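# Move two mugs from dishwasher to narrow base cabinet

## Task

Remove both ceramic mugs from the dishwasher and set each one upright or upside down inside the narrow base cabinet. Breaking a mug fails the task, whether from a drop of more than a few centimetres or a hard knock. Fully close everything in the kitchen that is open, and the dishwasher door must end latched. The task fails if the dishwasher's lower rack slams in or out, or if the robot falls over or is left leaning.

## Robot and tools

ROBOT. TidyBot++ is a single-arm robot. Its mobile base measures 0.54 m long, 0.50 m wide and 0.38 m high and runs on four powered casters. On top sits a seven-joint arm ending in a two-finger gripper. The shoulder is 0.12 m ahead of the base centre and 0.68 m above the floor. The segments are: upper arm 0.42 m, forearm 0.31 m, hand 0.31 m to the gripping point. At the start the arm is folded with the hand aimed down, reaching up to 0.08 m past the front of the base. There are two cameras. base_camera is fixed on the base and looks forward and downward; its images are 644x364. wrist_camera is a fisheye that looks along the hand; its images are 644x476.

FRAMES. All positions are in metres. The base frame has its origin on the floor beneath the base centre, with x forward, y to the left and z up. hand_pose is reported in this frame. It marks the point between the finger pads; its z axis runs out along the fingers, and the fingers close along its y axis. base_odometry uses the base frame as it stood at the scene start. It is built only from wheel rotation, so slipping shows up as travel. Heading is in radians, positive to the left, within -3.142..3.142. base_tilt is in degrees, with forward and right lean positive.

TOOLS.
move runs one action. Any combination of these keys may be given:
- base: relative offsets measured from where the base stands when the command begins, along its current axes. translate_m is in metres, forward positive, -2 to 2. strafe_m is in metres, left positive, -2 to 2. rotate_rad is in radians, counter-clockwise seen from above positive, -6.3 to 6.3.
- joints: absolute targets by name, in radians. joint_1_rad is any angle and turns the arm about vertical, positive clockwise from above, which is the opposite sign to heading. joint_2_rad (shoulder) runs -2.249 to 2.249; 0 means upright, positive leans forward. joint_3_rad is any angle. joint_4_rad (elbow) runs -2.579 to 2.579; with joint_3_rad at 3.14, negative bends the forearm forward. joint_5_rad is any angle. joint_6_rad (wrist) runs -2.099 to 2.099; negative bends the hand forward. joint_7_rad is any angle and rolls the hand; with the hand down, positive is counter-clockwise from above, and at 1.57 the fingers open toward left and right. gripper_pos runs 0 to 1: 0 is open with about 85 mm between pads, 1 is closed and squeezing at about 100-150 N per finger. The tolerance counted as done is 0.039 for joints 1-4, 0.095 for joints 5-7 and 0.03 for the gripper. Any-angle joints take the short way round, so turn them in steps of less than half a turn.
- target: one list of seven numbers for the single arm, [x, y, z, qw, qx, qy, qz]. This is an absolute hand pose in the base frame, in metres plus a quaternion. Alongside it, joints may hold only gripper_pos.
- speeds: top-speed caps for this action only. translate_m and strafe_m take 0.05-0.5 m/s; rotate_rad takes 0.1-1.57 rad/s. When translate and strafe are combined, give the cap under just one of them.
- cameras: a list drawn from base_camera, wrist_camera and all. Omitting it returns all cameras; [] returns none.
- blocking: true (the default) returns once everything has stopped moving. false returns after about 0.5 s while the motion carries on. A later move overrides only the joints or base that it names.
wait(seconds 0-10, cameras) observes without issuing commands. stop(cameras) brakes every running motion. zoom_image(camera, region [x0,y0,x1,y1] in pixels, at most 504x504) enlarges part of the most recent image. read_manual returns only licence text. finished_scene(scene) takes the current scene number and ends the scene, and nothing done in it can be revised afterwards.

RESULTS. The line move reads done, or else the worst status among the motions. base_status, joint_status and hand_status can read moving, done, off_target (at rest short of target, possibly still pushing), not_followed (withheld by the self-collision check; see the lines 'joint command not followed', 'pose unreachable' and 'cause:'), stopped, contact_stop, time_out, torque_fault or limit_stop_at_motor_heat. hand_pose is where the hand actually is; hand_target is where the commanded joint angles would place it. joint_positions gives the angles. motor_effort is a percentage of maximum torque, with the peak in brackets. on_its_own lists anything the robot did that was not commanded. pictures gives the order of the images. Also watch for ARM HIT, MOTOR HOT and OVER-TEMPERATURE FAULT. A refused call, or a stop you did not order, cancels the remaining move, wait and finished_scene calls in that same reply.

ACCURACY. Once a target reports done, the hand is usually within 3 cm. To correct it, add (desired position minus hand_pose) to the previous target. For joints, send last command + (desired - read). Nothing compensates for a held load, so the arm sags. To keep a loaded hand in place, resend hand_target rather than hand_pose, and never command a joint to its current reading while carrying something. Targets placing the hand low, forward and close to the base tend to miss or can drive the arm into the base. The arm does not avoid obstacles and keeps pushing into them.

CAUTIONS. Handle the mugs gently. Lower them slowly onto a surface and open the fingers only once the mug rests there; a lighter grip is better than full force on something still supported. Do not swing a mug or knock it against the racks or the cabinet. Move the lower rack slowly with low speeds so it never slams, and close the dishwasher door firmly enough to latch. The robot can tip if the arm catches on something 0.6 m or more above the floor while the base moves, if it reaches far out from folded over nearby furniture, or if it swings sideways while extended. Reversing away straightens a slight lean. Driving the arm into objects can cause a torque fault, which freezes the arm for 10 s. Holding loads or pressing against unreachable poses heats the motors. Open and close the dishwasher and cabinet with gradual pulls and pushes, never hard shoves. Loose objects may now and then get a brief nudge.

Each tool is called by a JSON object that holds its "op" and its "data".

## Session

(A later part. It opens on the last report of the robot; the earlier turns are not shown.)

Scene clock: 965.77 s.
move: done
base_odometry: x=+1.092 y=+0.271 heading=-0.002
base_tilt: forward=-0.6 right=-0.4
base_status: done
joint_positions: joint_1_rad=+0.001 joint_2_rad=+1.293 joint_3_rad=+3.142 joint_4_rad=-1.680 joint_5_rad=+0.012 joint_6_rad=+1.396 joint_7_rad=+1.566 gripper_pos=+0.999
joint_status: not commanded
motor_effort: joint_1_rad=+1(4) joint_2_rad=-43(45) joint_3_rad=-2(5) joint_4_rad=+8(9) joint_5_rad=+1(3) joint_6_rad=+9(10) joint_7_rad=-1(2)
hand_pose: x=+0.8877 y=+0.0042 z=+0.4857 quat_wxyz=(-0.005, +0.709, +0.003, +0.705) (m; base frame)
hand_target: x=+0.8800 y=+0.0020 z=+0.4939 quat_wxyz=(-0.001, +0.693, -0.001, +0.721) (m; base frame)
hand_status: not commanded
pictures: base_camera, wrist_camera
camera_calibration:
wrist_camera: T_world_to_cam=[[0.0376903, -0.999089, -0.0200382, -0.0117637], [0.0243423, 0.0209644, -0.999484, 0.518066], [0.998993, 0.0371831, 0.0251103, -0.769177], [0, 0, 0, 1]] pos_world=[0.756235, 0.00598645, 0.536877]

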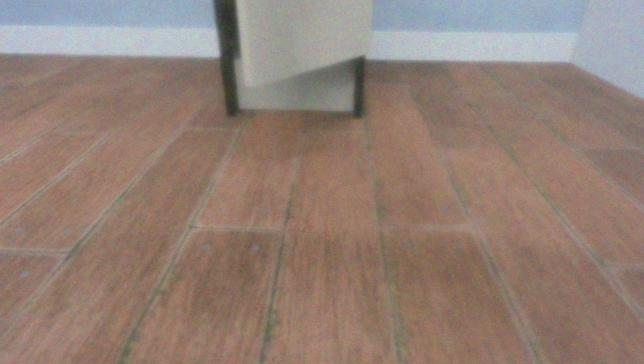

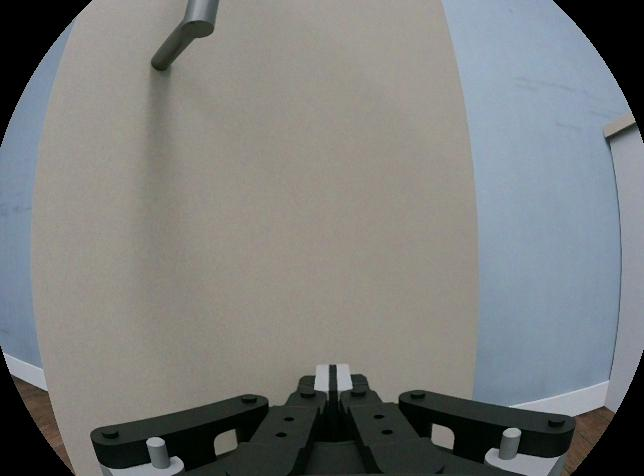

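{"op": "move", "data": {"base": {"translate_m":0.10,"strafe_m":0.08}, "speeds": {"translate_m":0.1}, "cameras": ["wrist_camera"]}}

{"op": "move", "data": {"base": {"translate_m":0.08,"strafe_m":0.04}, "speeds": {"translate_m":0.06}}}

Scene clock: 973.10 s.
move: done
base_odometry: x=+1.192 y=+0.351 heading=-0.002
base_tilt: forward=-0.6 right=-0.4
base_status: done
joint_positions: joint_1_rad=+0.004 joint_2_rad=+1.294 joint_3_rad=+3.142 joint_4_rad=-1.685 joint_5_rad=+0.012 joint_6_rad=+1.397 joint_7_rad=+1.566 gripper_pos=+0.999
joint_status: not commanded
motor_effort: joint_1_rad=+1(3) joint_2_rad=-43(45) joint_3_rad=-2(4) joint_4_rad=+8(10) joint_5_rad=+1(2) joint_6_rad=+9(10) joint_7_rad=-1(1)
hand_pose: x=+0.8859 y=+0.0019 z=+0.4831 quat_wxyz=(-0.004, +0.711, +0.002, +0.703) (m; base frame)
hand_target: x=+0.8800 y=+0.0020 z=+0.4939 quat_wxyz=(-0.001, +0.693, -0.001, +0.721) (m; base frame)
hand_status: not commanded
pictures: wrist_camera
camera_calibration:
wrist_camera: T_world_to_cam=[[0.0345779, -0.999201, -0.0200247, -0.0113172], [0.0192065, 0.0206974, -0.999601, 0.520254], [0.999217, 0.0341795, 0.0199069, -0.764922], [0, 0, 0, 1]] pos_world=[0.754722, 0.00406863, 0.535047]

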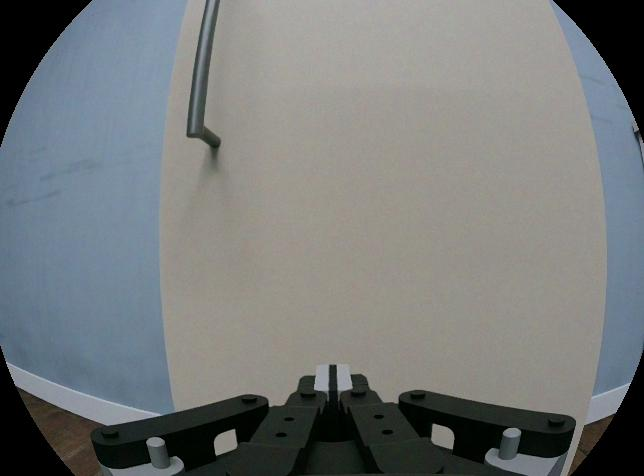

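Scene clock: 975.17 s.
move: done
base_odometry: x=+1.272 y=+0.391 heading=-0.001
base_tilt: forward=-0.6 right=-0.4
base_status: done
joint_positions: joint_1_rad=+0.004 joint_2_rad=+1.305 joint_3_rad=+3.142 joint_4_rad=-1.745 joint_5_rad=+0.012 joint_6_rad=+1.431 joint_7_rad=+1.566 gripper_pos=+0.999
joint_status: not commanded
motor_effort: joint_1_rad=+1(2) joint_2_rad=-45(47) joint_3_rad=-1(4) joint_4_rad=+16(21) joint_5_rad=+1(3) joint_6_rad=+5(10) joint_7_rad=-1(1)
hand_pose: x=+0.8646 y=+0.0020 z=+0.4640 quat_wxyz=(-0.004, +0.724, +0.002, +0.690) (m; base frame)
hand_target: x=+0.8800 y=+0.0020 z=+0.4939 quat_wxyz=(-0.001, +0.693, -0.001, +0.721) (m; base frame)
hand_status: not commanded
pictures: base_camera, wrist_camera
camera_calibration:
wrist_camera: T_world_to_cam=[[0.0338009, -0.999189, -0.0219038, -0.00938145], [-0.0182166, 0.0212967, -0.999607, 0.533846], [0.999263, 0.0341867, -0.017482, -0.725849], [0, 0, 0, 1]] pos_world=[0.735356, 0.00407135, 0.520742]

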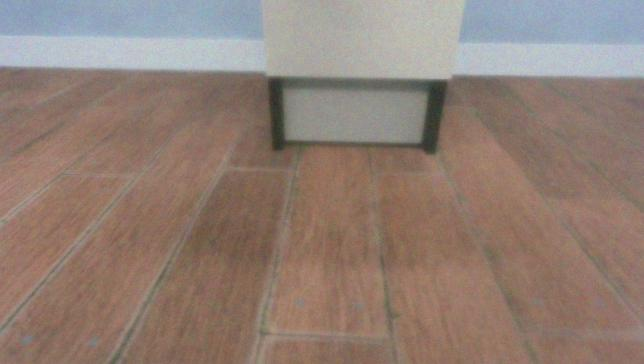

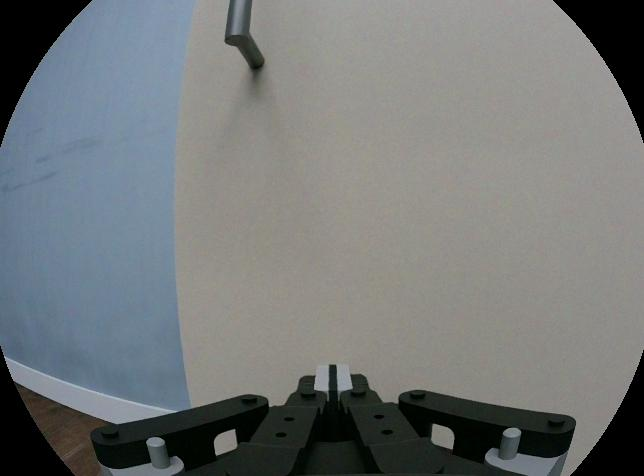

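{"op": "move", "data": {"base": {"translate_m":-0.35}}}

Scene clock: 979.60 s.
move: done
base_odometry: x=+0.922 y=+0.392 heading=-0.002
base_tilt: forward=-0.6 right=-0.4
base_status: done
joint_positions: joint_1_rad=+0.004 joint_2_rad=+1.299 joint_3_rad=+3.142 joint_4_rad=-1.698 joint_5_rad=+0.012 joint_6_rad=+1.431 joint_7_rad=+1.566 gripper_pos=+0.999
joint_status: not commanded
motor_effort: joint_1_rad=+1(2) joint_2_rad=-43(46) joint_3_rad=-2(3) joint_4_rad=+8(15) joint_5_rad=+1(1) joint_6_rad=+9(10) joint_7_rad=-1(1)
hand_pose: x=+0.8808 y=+0.0019 z=+0.4850 quat_wxyz=(-0.004, +0.706, +0.002, +0.709) (m; base frame)
hand_target: x=+0.8800 y=+0.0020 z=+0.4939 quat_wxyz=(-0.001, +0.693, -0.001, +0.721) (m; base frame)
hand_status: not commanded
pictures: base_camera, wrist_camera
camera_calibration:
wrist_camera: T_world_to_cam=[[0.0349047, -0.999193, -0.0198819, -0.0114321], [0.0348035, 0.0210973, -0.999171, 0.508251], [0.998784, 0.0341838, 0.0355118, -0.766912], [0, 0, 0, 1]] pos_world=[0.74869, 0.00407044, 0.534837]

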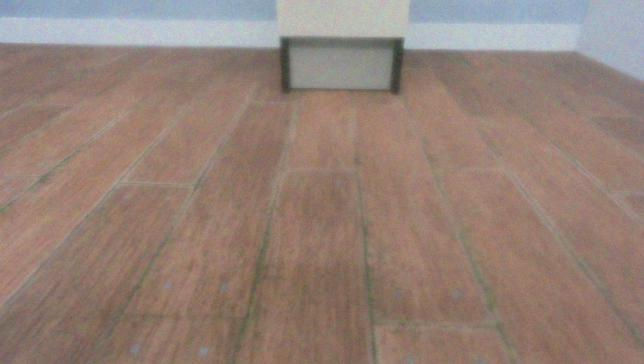

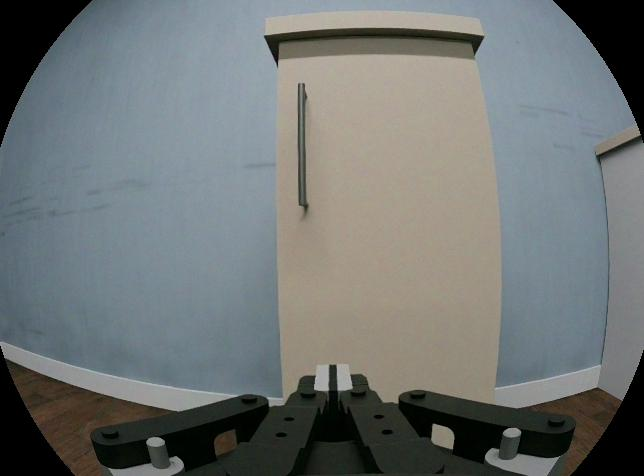

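{"op": "move", "data": {"base": {"rotate_rad":1.573}, "cameras": []}}

{"op": "move", "data": {"base": {"strafe_m":-0.143,"translate_m":-0.05}, "joints": {"joint_2_rad":1.714,"joint_4_rad":-0.843,"joint_6_rad":0.92,"joint_7_rad":0,"gripper_pos":0.3}}}

Scene clock: 1041.63 s.
move: done
base_odometry: x=+0.922 y=+0.392 heading=+1.571
base_tilt: forward=-0.6 right=-0.4
base_status: done
joint_positions: joint_1_rad=-0.008 joint_2_rad=+1.299 joint_3_rad=+3.134 joint_4_rad=-1.698 joint_5_rad=+0.012 joint_6_rad=+1.431 joint_7_rad=+1.566 gripper_pos=+0.999
joint_status: not commanded
motor_effort: joint_1_rad=+1(8) joint_2_rad=-44(45) joint_3_rad=-2(4) joint_4_rad=+8(8) joint_5_rad=+1(2) joint_6_rad=+9(10) joint_7_rad=-1(1)
hand_pose: x=+0.8806 y=+0.0146 z=+0.4852 quat_wxyz=(-0.012, +0.705, +0.004, +0.709) (m; base frame)
hand_target: x=+0.8800 y=+0.0020 z=+0.4939 quat_wxyz=(-0.001, +0.693, -0.001, +0.721) (m; base frame)
hand_status: not commanded
pictures: none
No camera images: "cameras" was empty.

Scene clock: 1044.27 s.
move: done
base_odometry: x=+1.065 y=+0.342 heading=+1.572
base_tilt: forward=-0.6 right=-0.4
base_status: done
joint_positions: joint_1_rad=+0.008 joint_2_rad=+1.700 joint_3_rad=+3.139 joint_4_rad=-0.863 joint_5_rad=+0.012 joint_6_rad=+1.002 joint_7_rad=+0.073 gripper_pos=+0.300
joint_status: all done
motor_effort: joint_1_rad=+1(5) joint_2_rad=-51(53) joint_3_rad=-2(4) joint_4_rad=+15(15) joint_5_rad=+0(2) joint_6_rad=+9(10) joint_7_rad=+0(2)
hand_pose: x=+1.0193 y=-0.0020 z=+0.3671 quat_wxyz=(-0.483, +0.517, -0.478, +0.521) (m; base frame)
hand_target: x=+1.0195 y=+0.0017 z=+0.3390 quat_wxyz=(-0.484, +0.516, -0.517, +0.483) (m; base frame)
hand_status: not commanded
pictures: base_camera, wrist_camera
camera_calibration:
wrist_camera: T_world_to_cam=[[0.0360775, -0.0593746, -0.997584, 0.337001], [0.0291848, 0.99787, -0.0583362, 0.0480045], [0.998923, -0.0270097, 0.0377335, -0.902092], [0, 0, 0, 1]] pos_world=[0.887561, -0.0522582, 0.373026]

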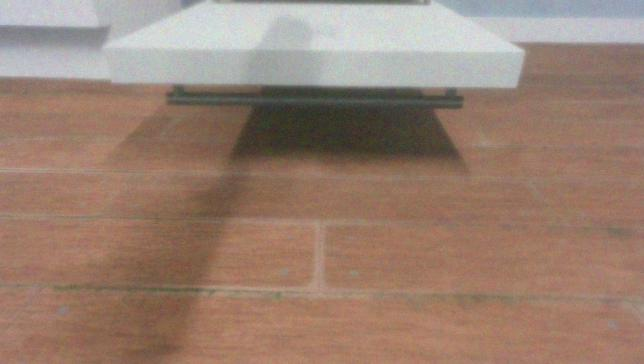

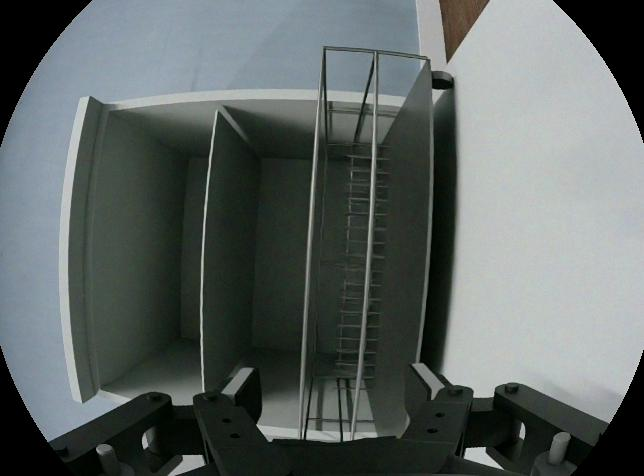

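{"op": "move", "data": {"joints": {"joint_2_rad":1.685,"joint_6_rad":0.86,"joint_7_rad":-0.07}, "base": {"translate_m":0.13}, "speeds": {"translate_m":0.15}}}

Scene clock: 1061.17 s.
move: done
base_odometry: x=+1.065 y=+0.472 heading=+1.572
base_tilt: forward=-0.6 right=-0.4
base_status: done
joint_positions: joint_1_rad=+0.008 joint_2_rad=+1.690 joint_3_rad=+3.139 joint_4_rad=-0.858 joint_5_rad=+0.012 joint_6_rad=+0.935 joint_7_rad=-0.006 gripper_pos=+0.300
joint_status: all done
motor_effort: joint_1_rad=+1(2) joint_2_rad=-51(54) joint_3_rad=-1(2) joint_4_rad=+15(16) joint_5_rad=+1(1) joint_6_rad=+9(10) joint_7_rad=-1(1)
hand_pose: x=+1.0237 y=-0.0022 z=+0.3583 quat_wxyz=(-0.490, +0.510, -0.510, +0.489) (m; base frame)
hand_target: x=+1.0278 y=+0.0017 z=+0.3466 quat_wxyz=(-0.492, +0.505, -0.542, +0.458) (m; base frame)
hand_status: not commanded
pictures: base_camera, wrist_camera
camera_calibration:
wrist_camera: T_world_to_cam=[[-0.0152979, 0.0187854, -0.999706, 0.38161], [0.0296904, 0.999391, 0.0183251, 0.0195488], [0.999442, -0.0294013, -0.0158464, -0.887458], [0, 0, 0, 1]] pos_world=[0.89222, -0.0527981, 0.367077]

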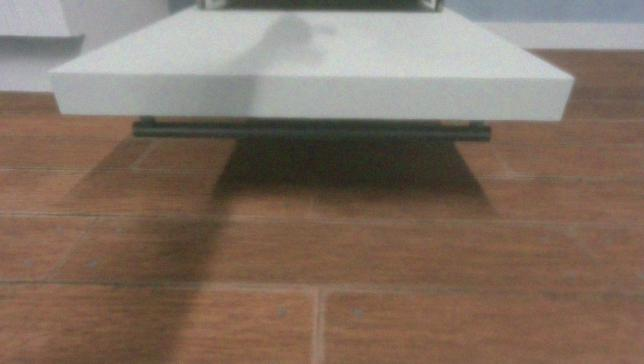

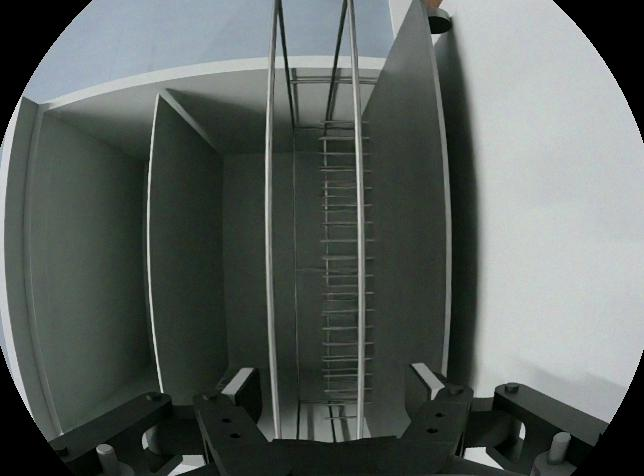

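{"op": "move", "data": {"joints": {"joint_2_rad":1.647,"joint_6_rad":0.838}, "base": {"translate_m":0.04}, "speeds": {"translate_m":0.1}, "cameras": ["wrist_camera"]}}

Scene clock: 1070.63 s.
move: done
base_odometry: x=+1.065 y=+0.512 heading=+1.571
base_tilt: forward=-0.6 right=-0.4
base_status: done
joint_positions: joint_1_rad=+0.008 joint_2_rad=+1.644 joint_3_rad=+3.139 joint_4_rad=-0.852 joint_5_rad=+0.012 joint_6_rad=+0.913 joint_7_rad=-0.006 gripper_pos=+0.300
joint_status: all done
motor_effort: joint_1_rad=+1(2) joint_2_rad=-52(54) joint_3_rad=-2(3) joint_4_rad=+15(17) joint_5_rad=+1(1) joint_6_rad=+9(10) joint_7_rad=-1(1)
hand_pose: x=+1.0391 y=-0.0023 z=+0.3963 quat_wxyz=(-0.498, +0.503, -0.503, +0.496) (m; base frame)
hand_target: x=+1.0394 y=+0.0017 z=+0.3746 quat_wxyz=(-0.496, +0.501, -0.538, +0.462) (m; base frame)
hand_status: not commanded
pictures: wrist_camera
camera_calibration:
wrist_camera: T_world_to_cam=[[0.0149096, 0.0183717, -0.99972, 0.388478], [0.0293242, 0.999393, 0.018803, 0.0187105], [0.999459, -0.0295963, 0.0143618, -0.914364], [0, 0, 0, 1]] pos_world=[0.907528, -0.0528979, 0.40115]

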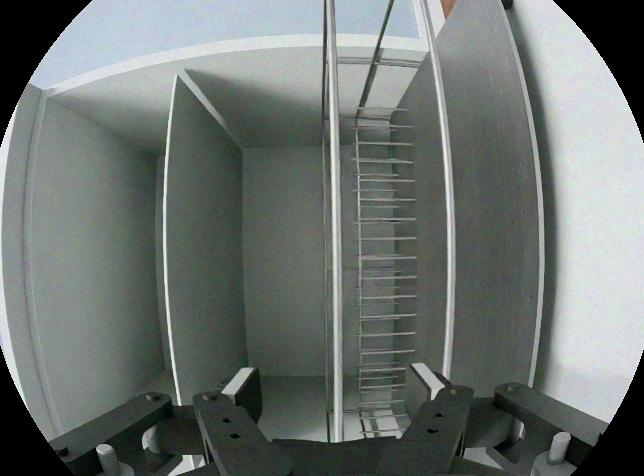

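{"op": "move", "data": {"base": {"translate_m":0.055}, "speeds": {"translate_m":0.06}, "cameras": ["wrist_camera"]}}

{"op": "move", "data": {"joints": {"gripper_pos":0.9}, "cameras": ["wrist_camera"]}}

Scene clock: 1079.87 s.
move: done
base_odometry: x=+1.065 y=+0.567 heading=+1.571
base_tilt: forward=-0.6 right=-0.4
base_status: done
joint_positions: joint_1_rad=+0.008 joint_2_rad=+1.644 joint_3_rad=+3.139 joint_4_rad=-0.852 joint_5_rad=+0.012 joint_6_rad=+0.913 joint_7_rad=-0.006 gripper_pos=+0.300
joint_status: not commanded
motor_effort: joint_1_rad=+2(2) joint_2_rad=-50(54) joint_3_rad=-2(3) joint_4_rad=+15(16) joint_5_rad=+0(1) joint_6_rad=+9(10) joint_7_rad=-1(1)
hand_pose: x=+1.0392 y=-0.0023 z=+0.3963 quat_wxyz=(-0.498, +0.503, -0.503, +0.496) (m; base frame)
hand_target: x=+1.0394 y=+0.0017 z=+0.3746 quat_wxyz=(-0.496, +0.501, -0.538, +0.462) (m; base frame)
hand_status: not commanded
pictures: wrist_camera
camera_calibration:
wrist_camera: T_world_to_cam=[[0.0150095, 0.0183677, -0.999719, 0.388388], [0.0293223, 0.999393, 0.018802, 0.0187126], [0.999457, -0.0295962, 0.0144618, -0.914402], [0, 0, 0, 1]] pos_world=[0.907528, -0.0528979, 0.40115]

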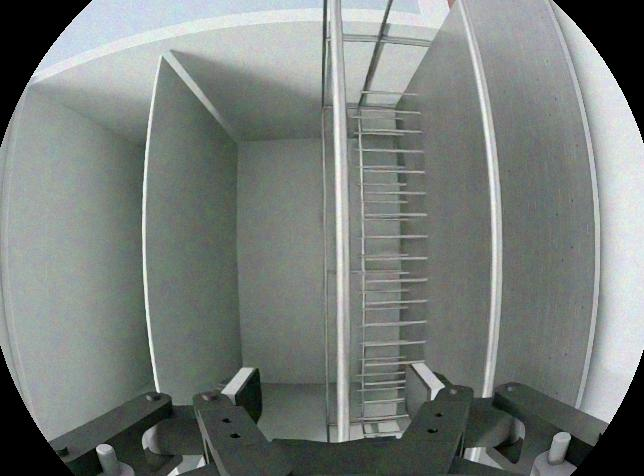

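Scene clock: 1080.73 s.
move: done
base_odometry: x=+1.065 y=+0.567 heading=+1.571
base_tilt: forward=-0.6 right=-0.4
base_status: not commanded
joint_positions: joint_1_rad=+0.008 joint_2_rad=+1.645 joint_3_rad=+3.139 joint_4_rad=-0.851 joint_5_rad=+0.012 joint_6_rad=+0.909 joint_7_rad=-0.006 gripper_pos=+0.900
joint_status: all done
motor_effort: joint_1_rad=+1(1) joint_2_rad=-51(54) joint_3_rad=-1(3) joint_4_rad=+15(16) joint_5_rad=+0(1) joint_6_rad=+8(11) joint_7_rad=-1(1)
hand_pose: x=+1.0388 y=-0.0023 z=+0.3943 quat_wxyz=(-0.497, +0.504, -0.504, +0.495) (m; base frame)
hand_target: x=+1.0394 y=+0.0017 z=+0.3746 quat_wxyz=(-0.496, +0.501, -0.538, +0.462) (m; base frame)
hand_status: not commanded
pictures: wrist_camera
camera_calibration:
wrist_camera: T_world_to_cam=[[0.0104064, 0.0183513, -0.999777, 0.391165], [0.0294093, 0.999393, 0.0186504, 0.0187294], [0.999513, -0.0295969, 0.00986039, -0.912308], [0, 0, 0, 1]] pos_world=[0.907242, -0.0528979, 0.399724]

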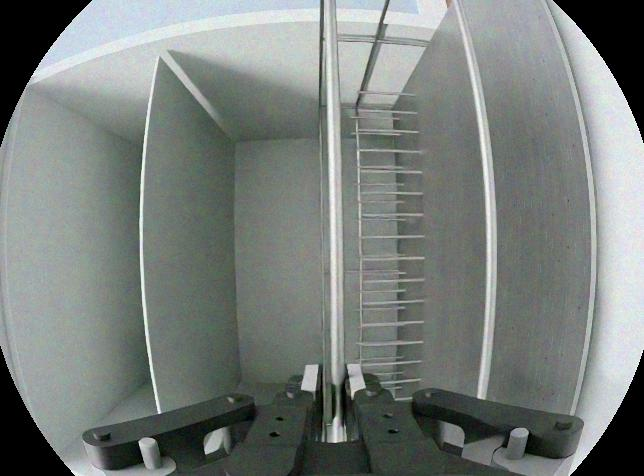

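{"op": "move", "data": {"joints": {"gripper_pos":0.95}, "cameras": []}}

{"op": "move", "data": {"base": {"translate_m":0.12}, "speeds": {"translate_m":0.06}, "cameras": ["wrist_camera"]}}

Scene clock: 1090.63 s.
move: done
base_odometry: x=+1.065 y=+0.567 heading=+1.571
base_tilt: forward=-0.6 right=-0.4
base_status: not commanded
joint_positions: joint_1_rad=+0.008 joint_2_rad=+1.646 joint_3_rad=+3.139 joint_4_rad=-0.851 joint_5_rad=+0.012 joint_6_rad=+0.906 joint_7_rad=-0.006 gripper_pos=+0.948
joint_status: all done
motor_effort: joint_1_rad=+1(1) joint_2_rad=-51(55) joint_3_rad=-1(2) joint_4_rad=+15(17) joint_5_rad=+0(1) joint_6_rad=+9(11) joint_7_rad=-1(1)
hand_pose: x=+1.0386 y=-0.0023 z=+0.3923 quat_wxyz=(-0.495, +0.505, -0.505, +0.494) (m; base frame)
hand_target: x=+1.0394 y=+0.0017 z=+0.3746 quat_wxyz=(-0.496, +0.501, -0.538, +0.462) (m; base frame)
hand_status: not commanded
pictures: none
No camera images: "cameras" was empty.

Scene clock: 1093.13 s.
move: done
base_odometry: x=+1.065 y=+0.687 heading=+1.571
base_tilt: forward=-0.6 right=-0.4
base_status: done
joint_positions: joint_1_rad=+0.012 joint_2_rad=+1.646 joint_3_rad=+3.139 joint_4_rad=-0.851 joint_5_rad=+0.012 joint_6_rad=+0.904 joint_7_rad=-0.006 gripper_pos=+0.948
joint_status: not commanded
motor_effort: joint_1_rad=-4(4) joint_2_rad=-50(55) joint_3_rad=-3(4) joint_4_rad=+13(19) joint_5_rad=+3(3) joint_6_rad=+9(10) joint_7_rad=+0(1)
hand_pose: x=+1.0388 y=-0.0060 z=+0.3924 quat_wxyz=(-0.494, +0.504, -0.506, +0.495) (m; base frame)
hand_target: x=+1.0394 y=+0.0017 z=+0.3746 quat_wxyz=(-0.496, +0.501, -0.538, +0.462) (m; base frame)
hand_status: not commanded
pictures: wrist_camera
camera_calibration:
wrist_camera: T_world_to_cam=[[0.00487309, 0.0182571, -0.999821, 0.395125], [0.0335153, 0.999269, 0.0184104, 0.0183439], [0.999426, -0.033599, 0.00425763, -0.910039], [0, 0, 0, 1]] pos_world=[0.906977, -0.0561207, 0.398591]

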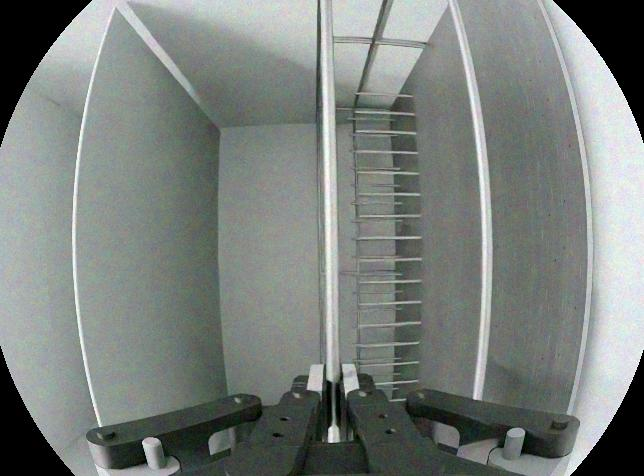

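{"op": "move", "data": {"base": {"translate_m":0.1}, "speeds": {"translate_m":0.06}, "cameras": ["wrist_camera","base_camera"]}}

Scene clock: 1099.97 s.
move: done
base_odometry: x=+1.066 y=+0.788 heading=+1.571
base_tilt: forward=-0.6 right=-0.4
base_status: done
joint_positions: joint_1_rad=+0.016 joint_2_rad=+1.645 joint_3_rad=+3.139 joint_4_rad=-0.851 joint_5_rad=+0.012 joint_6_rad=+0.903 joint_7_rad=-0.006 gripper_pos=+0.948
joint_status: not commanded
motor_effort: joint_1_rad=-2(5) joint_2_rad=-52(55) joint_3_rad=-3(4) joint_4_rad=+16(19) joint_5_rad=+2(3) joint_6_rad=+10(11) joint_7_rad=+0(1)
hand_pose: x=+1.0389 y=-0.0093 z=+0.3923 quat_wxyz=(-0.493, +0.504, -0.508, +0.495) (m; base frame)
hand_target: x=+1.0394 y=+0.0017 z=+0.3746 quat_wxyz=(-0.496, +0.501, -0.538, +0.462) (m; base frame)
hand_status: not commanded
pictures: base_camera, wrist_camera
camera_calibration:
wrist_camera: T_world_to_cam=[[0.00414004, 0.0182757, -0.999824, 0.395839], [0.0371279, 0.999141, 0.0184169, 0.0178792], [0.999302, -0.0371976, 0.00345794, -0.909833], [0, 0, 0, 1]] pos_world=[0.906895, -0.0589417, 0.398587]

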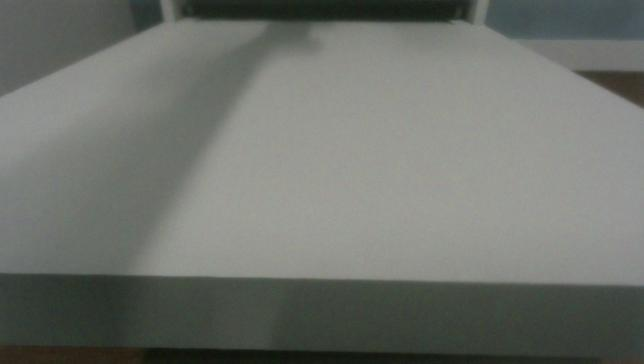

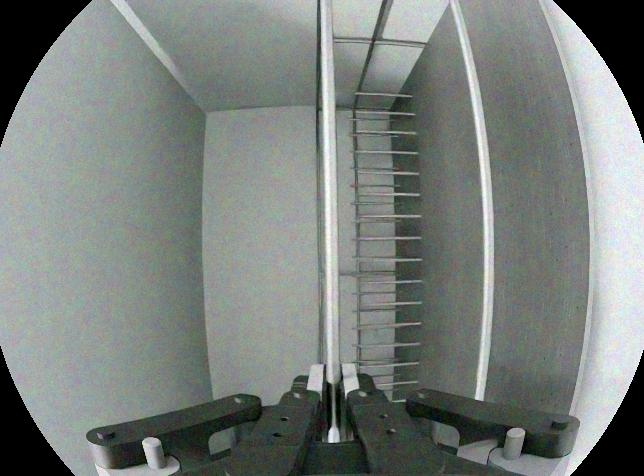

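{"op": "move", "data": {"base": {"translate_m":0.06}, "speeds": {"translate_m":0.05}, "cameras": ["wrist_camera","base_camera"]}}

Scene clock: 1110.13 s.
move: time_out
base_odometry: x=+1.066 y=+0.845 heading=+1.571
base_tilt: forward=-0.6 right=-0.4
base_status: translate_m time_out (by the wheels' count: +0.057 of +0.060)
joint_positions: joint_1_rad=+0.015 joint_2_rad=+1.639 joint_3_rad=+3.139 joint_4_rad=-0.896 joint_5_rad=+0.012 joint_6_rad=+0.942 joint_7_rad=-0.006 gripper_pos=+0.950
joint_status: not commanded
motor_effort: joint_1_rad=+0(2) joint_2_rad=-50(56) joint_3_rad=-2(3) joint_4_rad=+26(28) joint_5_rad=+1(2) joint_6_rad=-4(12) joint_7_rad=-1(2)
hand_pose: x=+1.0292 y=-0.0083 z=+0.3881 quat_wxyz=(-0.494, +0.504, -0.507, +0.495) (m; base frame)
hand_target: x=+1.0394 y=+0.0017 z=+0.3746 quat_wxyz=(-0.496, +0.501, -0.538, +0.462) (m; base frame)
hand_status: not commanded
pictures: base_camera, wrist_camera
camera_calibration:
wrist_camera: T_world_to_cam=[[0.0049374, 0.0186438, -0.999814, 0.390772], [0.0360165, 0.999174, 0.0188098, 0.0182603], [0.999339, -0.0361026, 0.00426184, -0.90037], [0, 0, 0, 1]] pos_world=[0.897188, -0.0580364, 0.394193]

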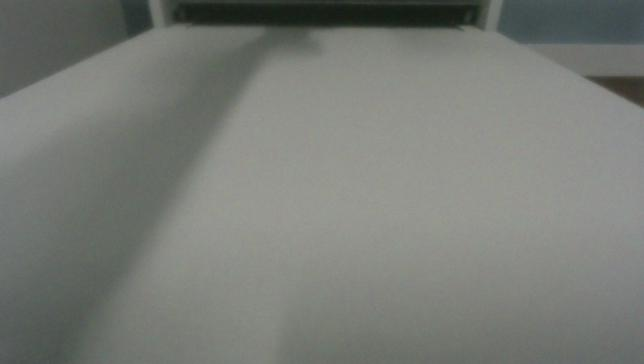

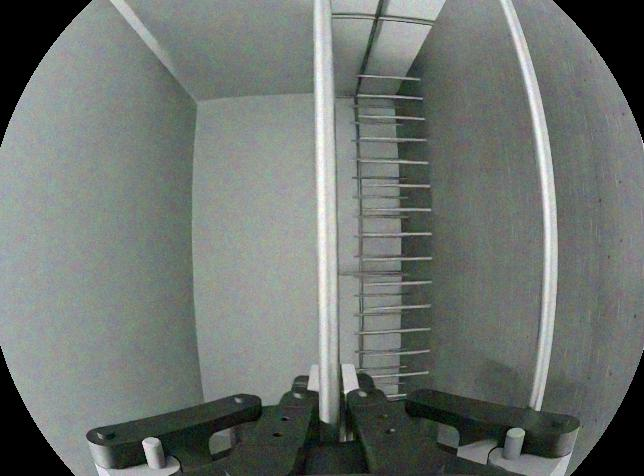

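{"op": "move", "data": {"base": {"translate_m":-0.012}, "speeds": {"translate_m":0.05}, "joints": {"gripper_pos":0.4}, "cameras": ["wrist_camera"]}}

{"op": "move", "data": {"base": {"translate_m":-0.1}, "speeds": {"translate_m":0.06}, "cameras": ["wrist_camera"]}}

{"op": "move", "data": {"base": {"translate_m":-0.4}}}

Scene clock: 1118.67 s.
move: done
base_odometry: x=+1.066 y=+0.832 heading=+1.571
base_tilt: forward=-0.6 right=-0.4
base_status: done
joint_positions: joint_1_rad=+0.014 joint_2_rad=+1.634 joint_3_rad=+3.139 joint_4_rad=-0.859 joint_5_rad=+0.012 joint_6_rad=+0.885 joint_7_rad=-0.010 gripper_pos=+0.402
joint_status: all done
motor_effort: joint_1_rad=+1(2) joint_2_rad=-49(53) joint_3_rad=-1(2) joint_4_rad=+19(23) joint_5_rad=+1(2) joint_6_rad=+2(9) joint_7_rad=+0(1)
hand_pose: x=+1.0400 y=-0.0082 z=+0.3935 quat_wxyz=(-0.491, +0.506, -0.512, +0.490) (m; base frame)
hand_target: x=+1.0394 y=+0.0017 z=+0.3746 quat_wxyz=(-0.496, +0.501, -0.538, +0.462) (m; base frame)
hand_status: not commanded
pictures: wrist_camera
camera_calibration:
wrist_camera: T_world_to_cam=[[-0.0099806, 0.0228478, -0.999689, 0.411688], [0.0363732, 0.999086, 0.0224708, 0.0158409], [0.999288, -0.0361376, -0.0108025, -0.905345], [0, 0, 0, 1]] pos_world=[0.908234, -0.0579496, 0.401424]

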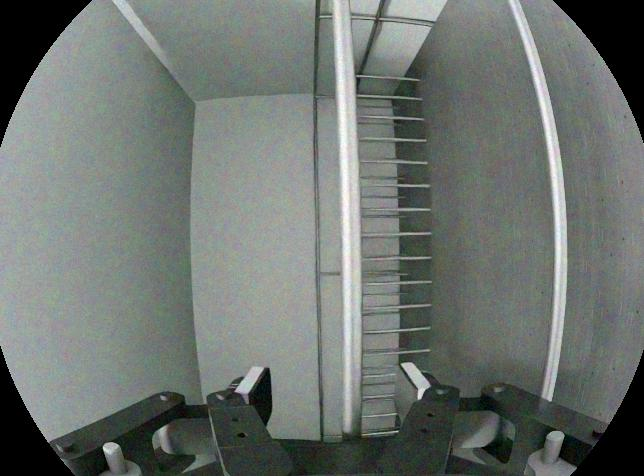

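Scene clock: 1120.80 s.
move: done
base_odometry: x=+1.066 y=+0.732 heading=+1.571
base_tilt: forward=-0.6 right=-0.4
base_status: done
joint_positions: joint_1_rad=+0.014 joint_2_rad=+1.637 joint_3_rad=+3.139 joint_4_rad=-0.847 joint_5_rad=+0.012 joint_6_rad=+0.874 joint_7_rad=-0.010 gripper_pos=+0.400
joint_status: not commanded
motor_effort: joint_1_rad=+1(2) joint_2_rad=-52(54) joint_3_rad=-2(3) joint_4_rad=+16(18) joint_5_rad=+0(1) joint_6_rad=+9(10) joint_7_rad=+0(2)
hand_pose: x=+1.0421 y=-0.0080 z=+0.3934 quat_wxyz=(-0.490, +0.507, -0.512, +0.490) (m; base frame)
hand_target: x=+1.0394 y=+0.0017 z=+0.3746 quat_wxyz=(-0.496, +0.501, -0.538, +0.462) (m; base frame)
hand_status: not commanded
pictures: wrist_camera
camera_calibration:
wrist_camera: T_world_to_cam=[[-0.0116873, 0.0228269, -0.999671, 0.413441], [0.0362098, 0.999093, 0.0223903, 0.0158441], [0.999276, -0.0359362, -0.0125032, -0.906636], [0, 0, 0, 1]] pos_world=[0.910238, -0.0578483, 0.401614]

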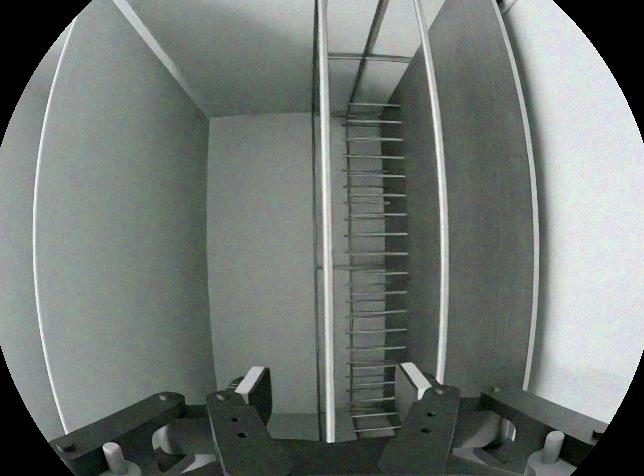

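Scene clock: 1122.97 s.
move: done
base_odometry: x=+1.066 y=+0.332 heading=+1.571
base_tilt: forward=-0.6 right=-0.3
base_status: done
joint_positions: joint_1_rad=+0.012 joint_2_rad=+1.641 joint_3_rad=+3.139 joint_4_rad=-0.847 joint_5_rad=+0.012 joint_6_rad=+0.874 joint_7_rad=-0.010 gripper_pos=+0.400
joint_status: not commanded
motor_effort: joint_1_rad=+1(2) joint_2_rad=-52(54) joint_3_rad=-2(3) joint_4_rad=+16(17) joint_5_rad=+1(1) joint_6_rad=+9(10) joint_7_rad=+0(1)
hand_pose: x=+1.0409 y=-0.0064 z=+0.3897 quat_wxyz=(-0.490, +0.508, -0.513, +0.489) (m; base frame)
hand_target: x=+1.0394 y=+0.0017 z=+0.3746 quat_wxyz=(-0.496, +0.501, -0.538, +0.462) (m; base frame)
hand_status: not commanded
pictures: base_camera, wrist_camera
camera_calibration:
wrist_camera: T_world_to_cam=[[-0.0157303, 0.0227873, -0.999617, 0.413827], [0.0345975, 0.999154, 0.0222324, 0.0160759], [0.999278, -0.0342345, -0.0165054, -0.903942], [0, 0, 0, 1]] pos_world=[0.909243, -0.0564383, 0.398391]

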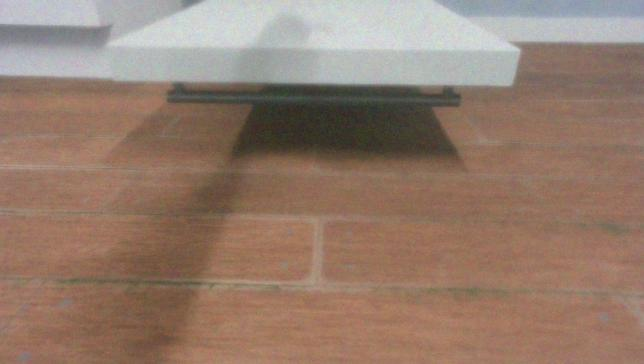

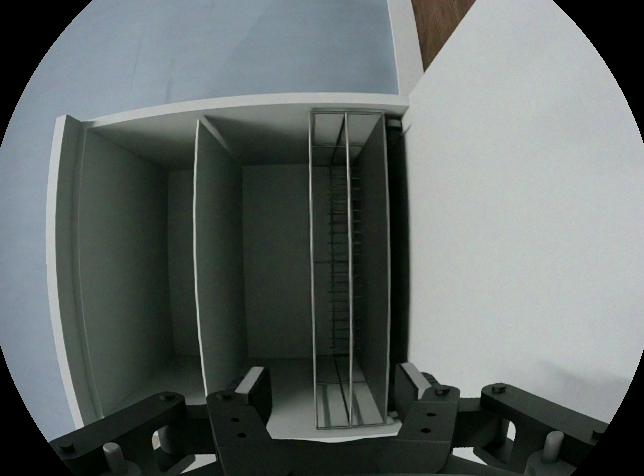

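{"op": "zoom_image", "data": {"camera": "base_camera", "region": [90, 0, 540, 180]}}

Scaled by 1.120.

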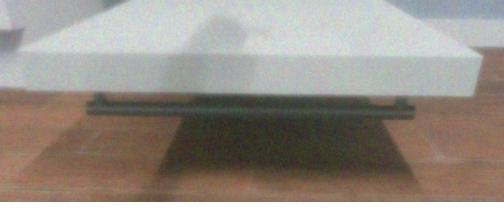

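{"op": "move", "data": {"base": {"translate_m":-0.25}, "cameras": []}}

{"op": "move", "data": {"joints": {"joint_1_rad":0,"joint_2_rad":2.18,"joint_4_rad":-0.82,"joint_6_rad":1.49,"joint_7_rad":0.0,"gripper_pos":0.6}}}

Scene clock: 1213.50 s.
move: done
base_odometry: x=+1.066 y=+0.082 heading=+1.571
base_tilt: forward=-0.6 right=-0.4
base_status: done
joint_positions: joint_1_rad=+0.012 joint_2_rad=+1.642 joint_3_rad=+3.139 joint_4_rad=-0.847 joint_5_rad=+0.012 joint_6_rad=+0.874 joint_7_rad=-0.010 gripper_pos=+0.400
joint_status: not commanded
motor_effort: joint_1_rad=+1(2) joint_2_rad=-52(54) joint_3_rad=-2(3) joint_4_rad=+15(17) joint_5_rad=+1(1) joint_6_rad=+10(10) joint_7_rad=-1(1)
hand_pose: x=+1.0405 y=-0.0064 z=+0.3882 quat_wxyz=(-0.489, +0.509, -0.513, +0.488) (m; base frame)
hand_target: x=+1.0394 y=+0.0017 z=+0.3746 quat_wxyz=(-0.496, +0.501, -0.538, +0.462) (m; base frame)
hand_status: not commanded
pictures: none
No camera images: "cameras" was empty.

Scene clock: 1215.57 s.
move: done
base_odometry: x=+1.066 y=+0.082 heading=+1.571
base_tilt: forward=-0.6 right=-0.4
base_status: not commanded
joint_positions: joint_1_rad=+0.012 joint_2_rad=+2.175 joint_3_rad=+3.139 joint_4_rad=-0.835 joint_5_rad=+0.012 joint_6_rad=+1.411 joint_7_rad=-0.010 gripper_pos=+0.600
joint_status: all done
motor_effort: joint_1_rad=+1(2) joint_2_rad=-38(52) joint_3_rad=-1(3) joint_4_rad=+8(15) joint_5_rad=+0(1) joint_6_rad=+8(11) joint_7_rad=-1(2)
hand_pose: x=+0.8179 y=-0.0033 z=+0.1228 quat_wxyz=(-0.495, +0.504, -0.510, +0.491) (m; base frame)
hand_target: x=+0.8192 y=+0.0014 z=+0.1488 quat_wxyz=(-0.515, +0.484, -0.485, +0.515) (m; base frame)
hand_status: not commanded
pictures: base_camera, wrist_camera
camera_calibration:
wrist_camera: T_world_to_cam=[[-0.000611156, 0.0280109, -0.999607, 0.13107], [0.0333062, 0.999054, 0.027975, 0.0270328], [0.999445, -0.033276, -0.00154351, -0.687294], [0, 0, 0, 1]] pos_world=[0.686093, -0.053549, 0.129201]

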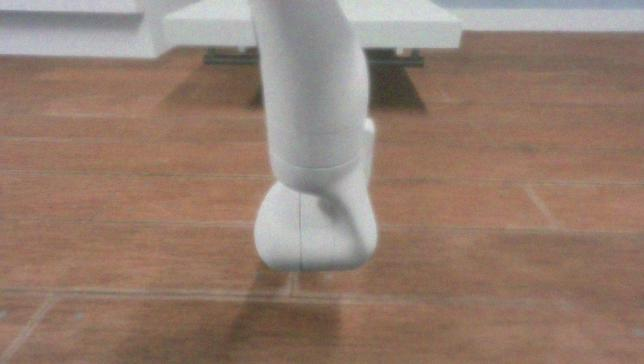

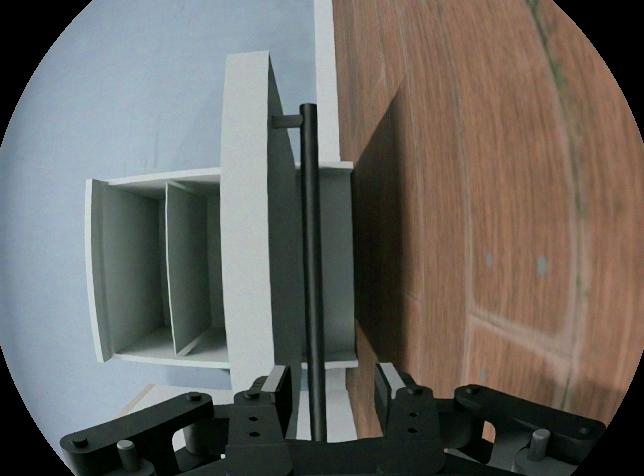

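{"op": "move", "data": {"joints": {"joint_2_rad":2.16,"joint_6_rad":1.47,"gripper_pos":0.63}, "base": {"translate_m":0.18}, "speeds": {"translate_m":0.15}, "cameras": ["wrist_camera"]}}

Scene clock: 1228.77 s.
move: done
base_odometry: x=+1.066 y=+0.262 heading=+1.570
base_tilt: forward=-0.6 right=-0.4
base_status: done
joint_positions: joint_1_rad=+0.012 joint_2_rad=+2.159 joint_3_rad=+3.139 joint_4_rad=-0.834 joint_5_rad=+0.012 joint_6_rad=+1.413 joint_7_rad=-0.010 gripper_pos=+0.630
joint_status: all done
motor_effort: joint_1_rad=+1(2) joint_2_rad=-38(41) joint_3_rad=-1(3) joint_4_rad=+8(9) joint_5_rad=+0(1) joint_6_rad=+9(10) joint_7_rad=+0(1)
hand_pose: x=+0.8266 y=-0.0031 z=+0.1344 quat_wxyz=(-0.500, +0.499, -0.505, +0.495) (m; base frame)
hand_target: x=+0.8301 y=+0.0014 z=+0.1567 quat_wxyz=(-0.515, +0.484, -0.485, +0.515) (m; base frame)
hand_status: not commanded
pictures: wrist_camera
camera_calibration:
wrist_camera: T_world_to_cam=[[0.0176789, 0.0278176, -0.999457, 0.127533], [0.0323912, 0.999072, 0.0283798, 0.0268654], [0.999319, -0.0328754, 0.0167614, -0.698334], [0, 0, 0, 1]] pos_world=[0.694733, -0.0533461, 0.138406]

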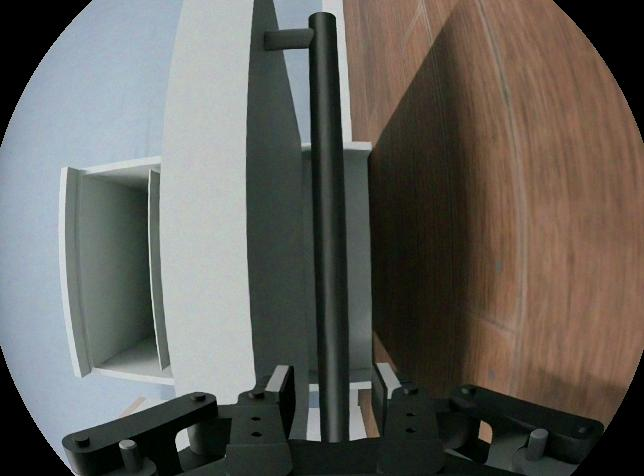

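{"op": "move", "data": {"base": {"translate_m":0.06}, "speeds": {"translate_m":0.06}, "cameras": ["wrist_camera"]}}

Scene clock: 1241.60 s.
move: done
base_odometry: x=+1.066 y=+0.323 heading=+1.570
base_tilt: forward=-0.6 right=-0.4
base_status: done
joint_positions: joint_1_rad=+0.012 joint_2_rad=+2.159 joint_3_rad=+3.139 joint_4_rad=-0.834 joint_5_rad=+0.012 joint_6_rad=+1.413 joint_7_rad=-0.010 gripper_pos=+0.630
joint_status: not commanded
motor_effort: joint_1_rad=+1(2) joint_2_rad=-38(41) joint_3_rad=-2(2) joint_4_rad=+8(9) joint_5_rad=+1(1) joint_6_rad=+9(10) joint_7_rad=-1(1)
hand_pose: x=+0.8271 y=-0.0031 z=+0.1350 quat_wxyz=(-0.500, +0.499, -0.505, +0.496) (m; base frame)
hand_target: x=+0.8301 y=+0.0014 z=+0.1567 quat_wxyz=(-0.515, +0.484, -0.485, +0.515) (m; base frame)
hand_status: not commanded
pictures: wrist_camera
camera_calibration:
wrist_camera: T_world_to_cam=[[0.0186747, 0.0277764, -0.99944, 0.127332], [0.0322631, 0.999077, 0.0283692, 0.0269251], [0.999305, -0.0327748, 0.0177613, -0.698962], [0, 0, 0, 1]] pos_world=[0.69523, -0.0533454, 0.138911]

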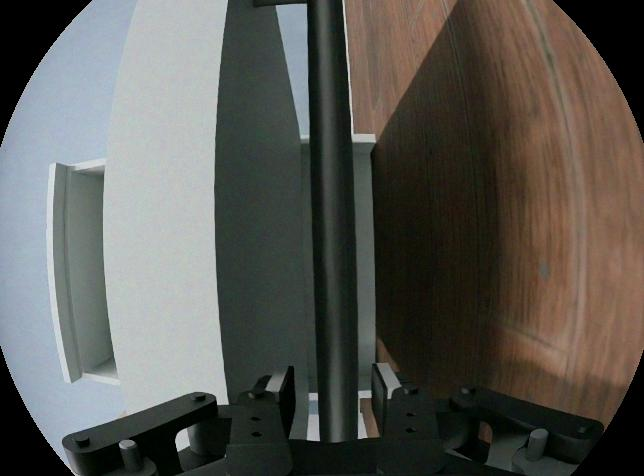

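Good; finish the approach and grip.

{"op": "move", "data": {"base": {"translate_m":0.032}, "speeds": {"translate_m":0.05}, "cameras": ["wrist_camera"]}}

{"op": "move", "data": {"joints": {"gripper_pos":0.85}, "cameras": ["wrist_camera"]}}

Scene clock: 1247.30 s.
move: done
base_odometry: x=+1.066 y=+0.355 heading=+1.569
base_tilt: forward=-0.6 right=-0.4
base_status: done
joint_positions: joint_1_rad=+0.012 joint_2_rad=+2.174 joint_3_rad=+3.139 joint_4_rad=-0.834 joint_5_rad=+0.012 joint_6_rad=+1.413 joint_7_rad=-0.010 gripper_pos=+0.630
joint_status: not commanded
motor_effort: joint_1_rad=+1(2) joint_2_rad=-40(44) joint_3_rad=-3(3) joint_4_rad=+10(12) joint_5_rad=+1(1) joint_6_rad=+10(13) joint_7_rad=+0(1)
hand_pose: x=+0.8186 y=-0.0030 z=+0.1242 quat_wxyz=(-0.496, +0.503, -0.509, +0.492) (m; base frame)
hand_target: x=+0.8301 y=+0.0014 z=+0.1567 quat_wxyz=(-0.515, +0.484, -0.485, +0.515) (m; base frame)
hand_status: not commanded
pictures: wrist_camera
camera_calibration:
wrist_camera: T_world_to_cam=[[0.00317148, 0.0279437, -0.999604, 0.129381], [0.0325973, 0.999075, 0.0280323, 0.0271581], [0.999464, -0.0326733, 0.00225766, -0.688543], [0, 0, 0, 1]] pos_world=[0.686878, -0.0532453, 0.130123]

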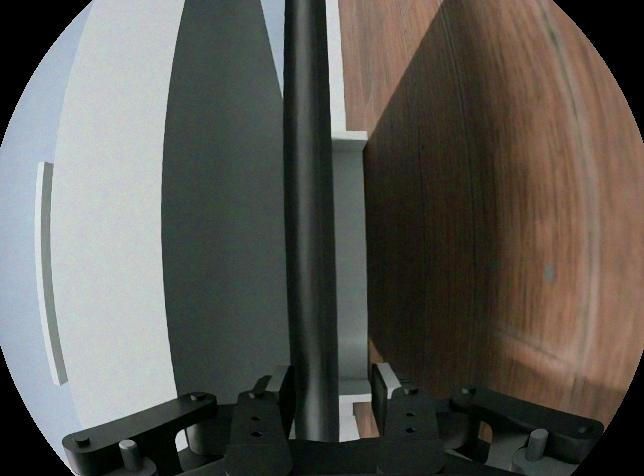

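Scene clock: 1247.93 s.
move: done
base_odometry: x=+1.066 y=+0.355 heading=+1.569
base_tilt: forward=-0.6 right=-0.4
base_status: not commanded
joint_positions: joint_1_rad=+0.012 joint_2_rad=+2.173 joint_3_rad=+3.139 joint_4_rad=-0.834 joint_5_rad=+0.012 joint_6_rad=+1.435 joint_7_rad=-0.010 gripper_pos=+0.849
joint_status: all done
motor_effort: joint_1_rad=+2(2) joint_2_rad=-40(43) joint_3_rad=-2(3) joint_4_rad=+9(10) joint_5_rad=+0(1) joint_6_rad=+5(10) joint_7_rad=-1(1)
hand_pose: x=+0.8190 y=-0.0030 z=+0.1314 quat_wxyz=(-0.502, +0.497, -0.503, +0.497) (m; base frame)
hand_target: x=+0.8301 y=+0.0014 z=+0.1567 quat_wxyz=(-0.515, +0.484, -0.485, +0.515) (m; base frame)
hand_status: not commanded
pictures: wrist_camera
camera_calibration:
wrist_camera: T_world_to_cam=[[0.0255864, 0.0279826, -0.999281, 0.118162], [0.0320631, 0.999071, 0.0287977, 0.0272935], [0.999158, -0.0327768, 0.0246655, -0.691688], [0, 0, 0, 1]] pos_world=[0.687207, -0.053246, 0.134352]

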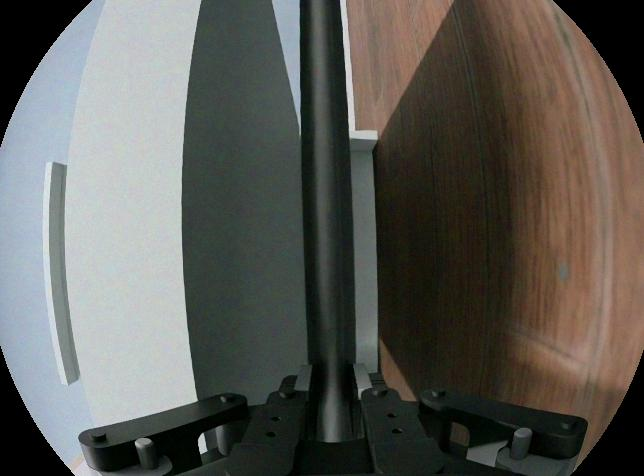

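{"op": "move", "data": {"joints": {"gripper_pos":0.9,"joint_2_rad":1.966,"joint_4_rad":-1.13,"joint_6_rad":1.62}, "cameras": ["wrist_camera","base_camera"]}}

Scene clock: 1259.27 s.
move: off_target
base_odometry: x=+1.066 y=+0.354 heading=+1.569
base_tilt: forward=-0.6 right=-0.4
base_status: not commanded
joint_positions: joint_1_rad=+0.012 joint_2_rad=+2.027 joint_3_rad=+3.139 joint_4_rad=-1.127 joint_5_rad=+0.012 joint_6_rad=+1.508 joint_7_rad=-0.010 gripper_pos=+0.900
joint_status: joint_2_rad off_target (ended at +2.027, target +1.966); joint_6_rad off_target (ended at +1.508, target +1.620); the others done
motor_effort: joint_1_rad=+1(2) joint_2_rad=-46(47) joint_3_rad=-2(3) joint_4_rad=+9(12) joint_5_rad=+1(1) joint_6_rad=+16(17) joint_7_rad=-1(1)
hand_pose: x=+0.8033 y=-0.0024 z=+0.1588 quat_wxyz=(-0.484, +0.515, -0.522, +0.478) (m; base frame)
hand_target: x=+0.8316 y=+0.0016 z=+0.2353 quat_wxyz=(-0.523, +0.475, -0.476, +0.523) (m; base frame)
hand_status: not commanded
pictures: base_camera, wrist_camera
camera_calibration:
wrist_camera: T_world_to_cam=[[-0.0484962, 0.0300048, -0.998373, 0.205324], [0.033525, 0.999034, 0.0283962, 0.0252997], [0.998261, -0.0320933, -0.0494553, -0.664076], [0, 0, 0, 1]] pos_world=[0.67203, -0.0527483, 0.171429]

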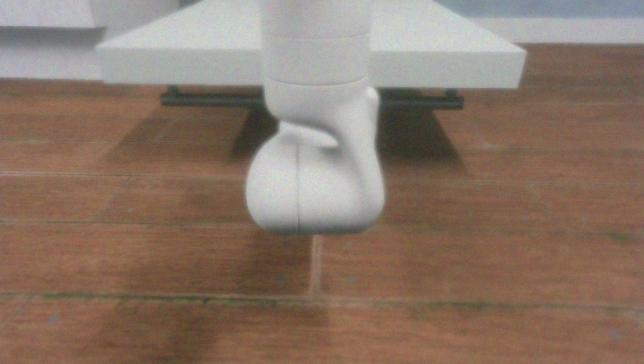

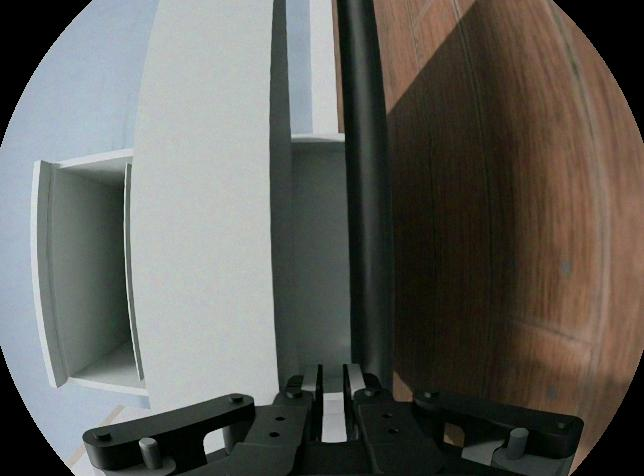

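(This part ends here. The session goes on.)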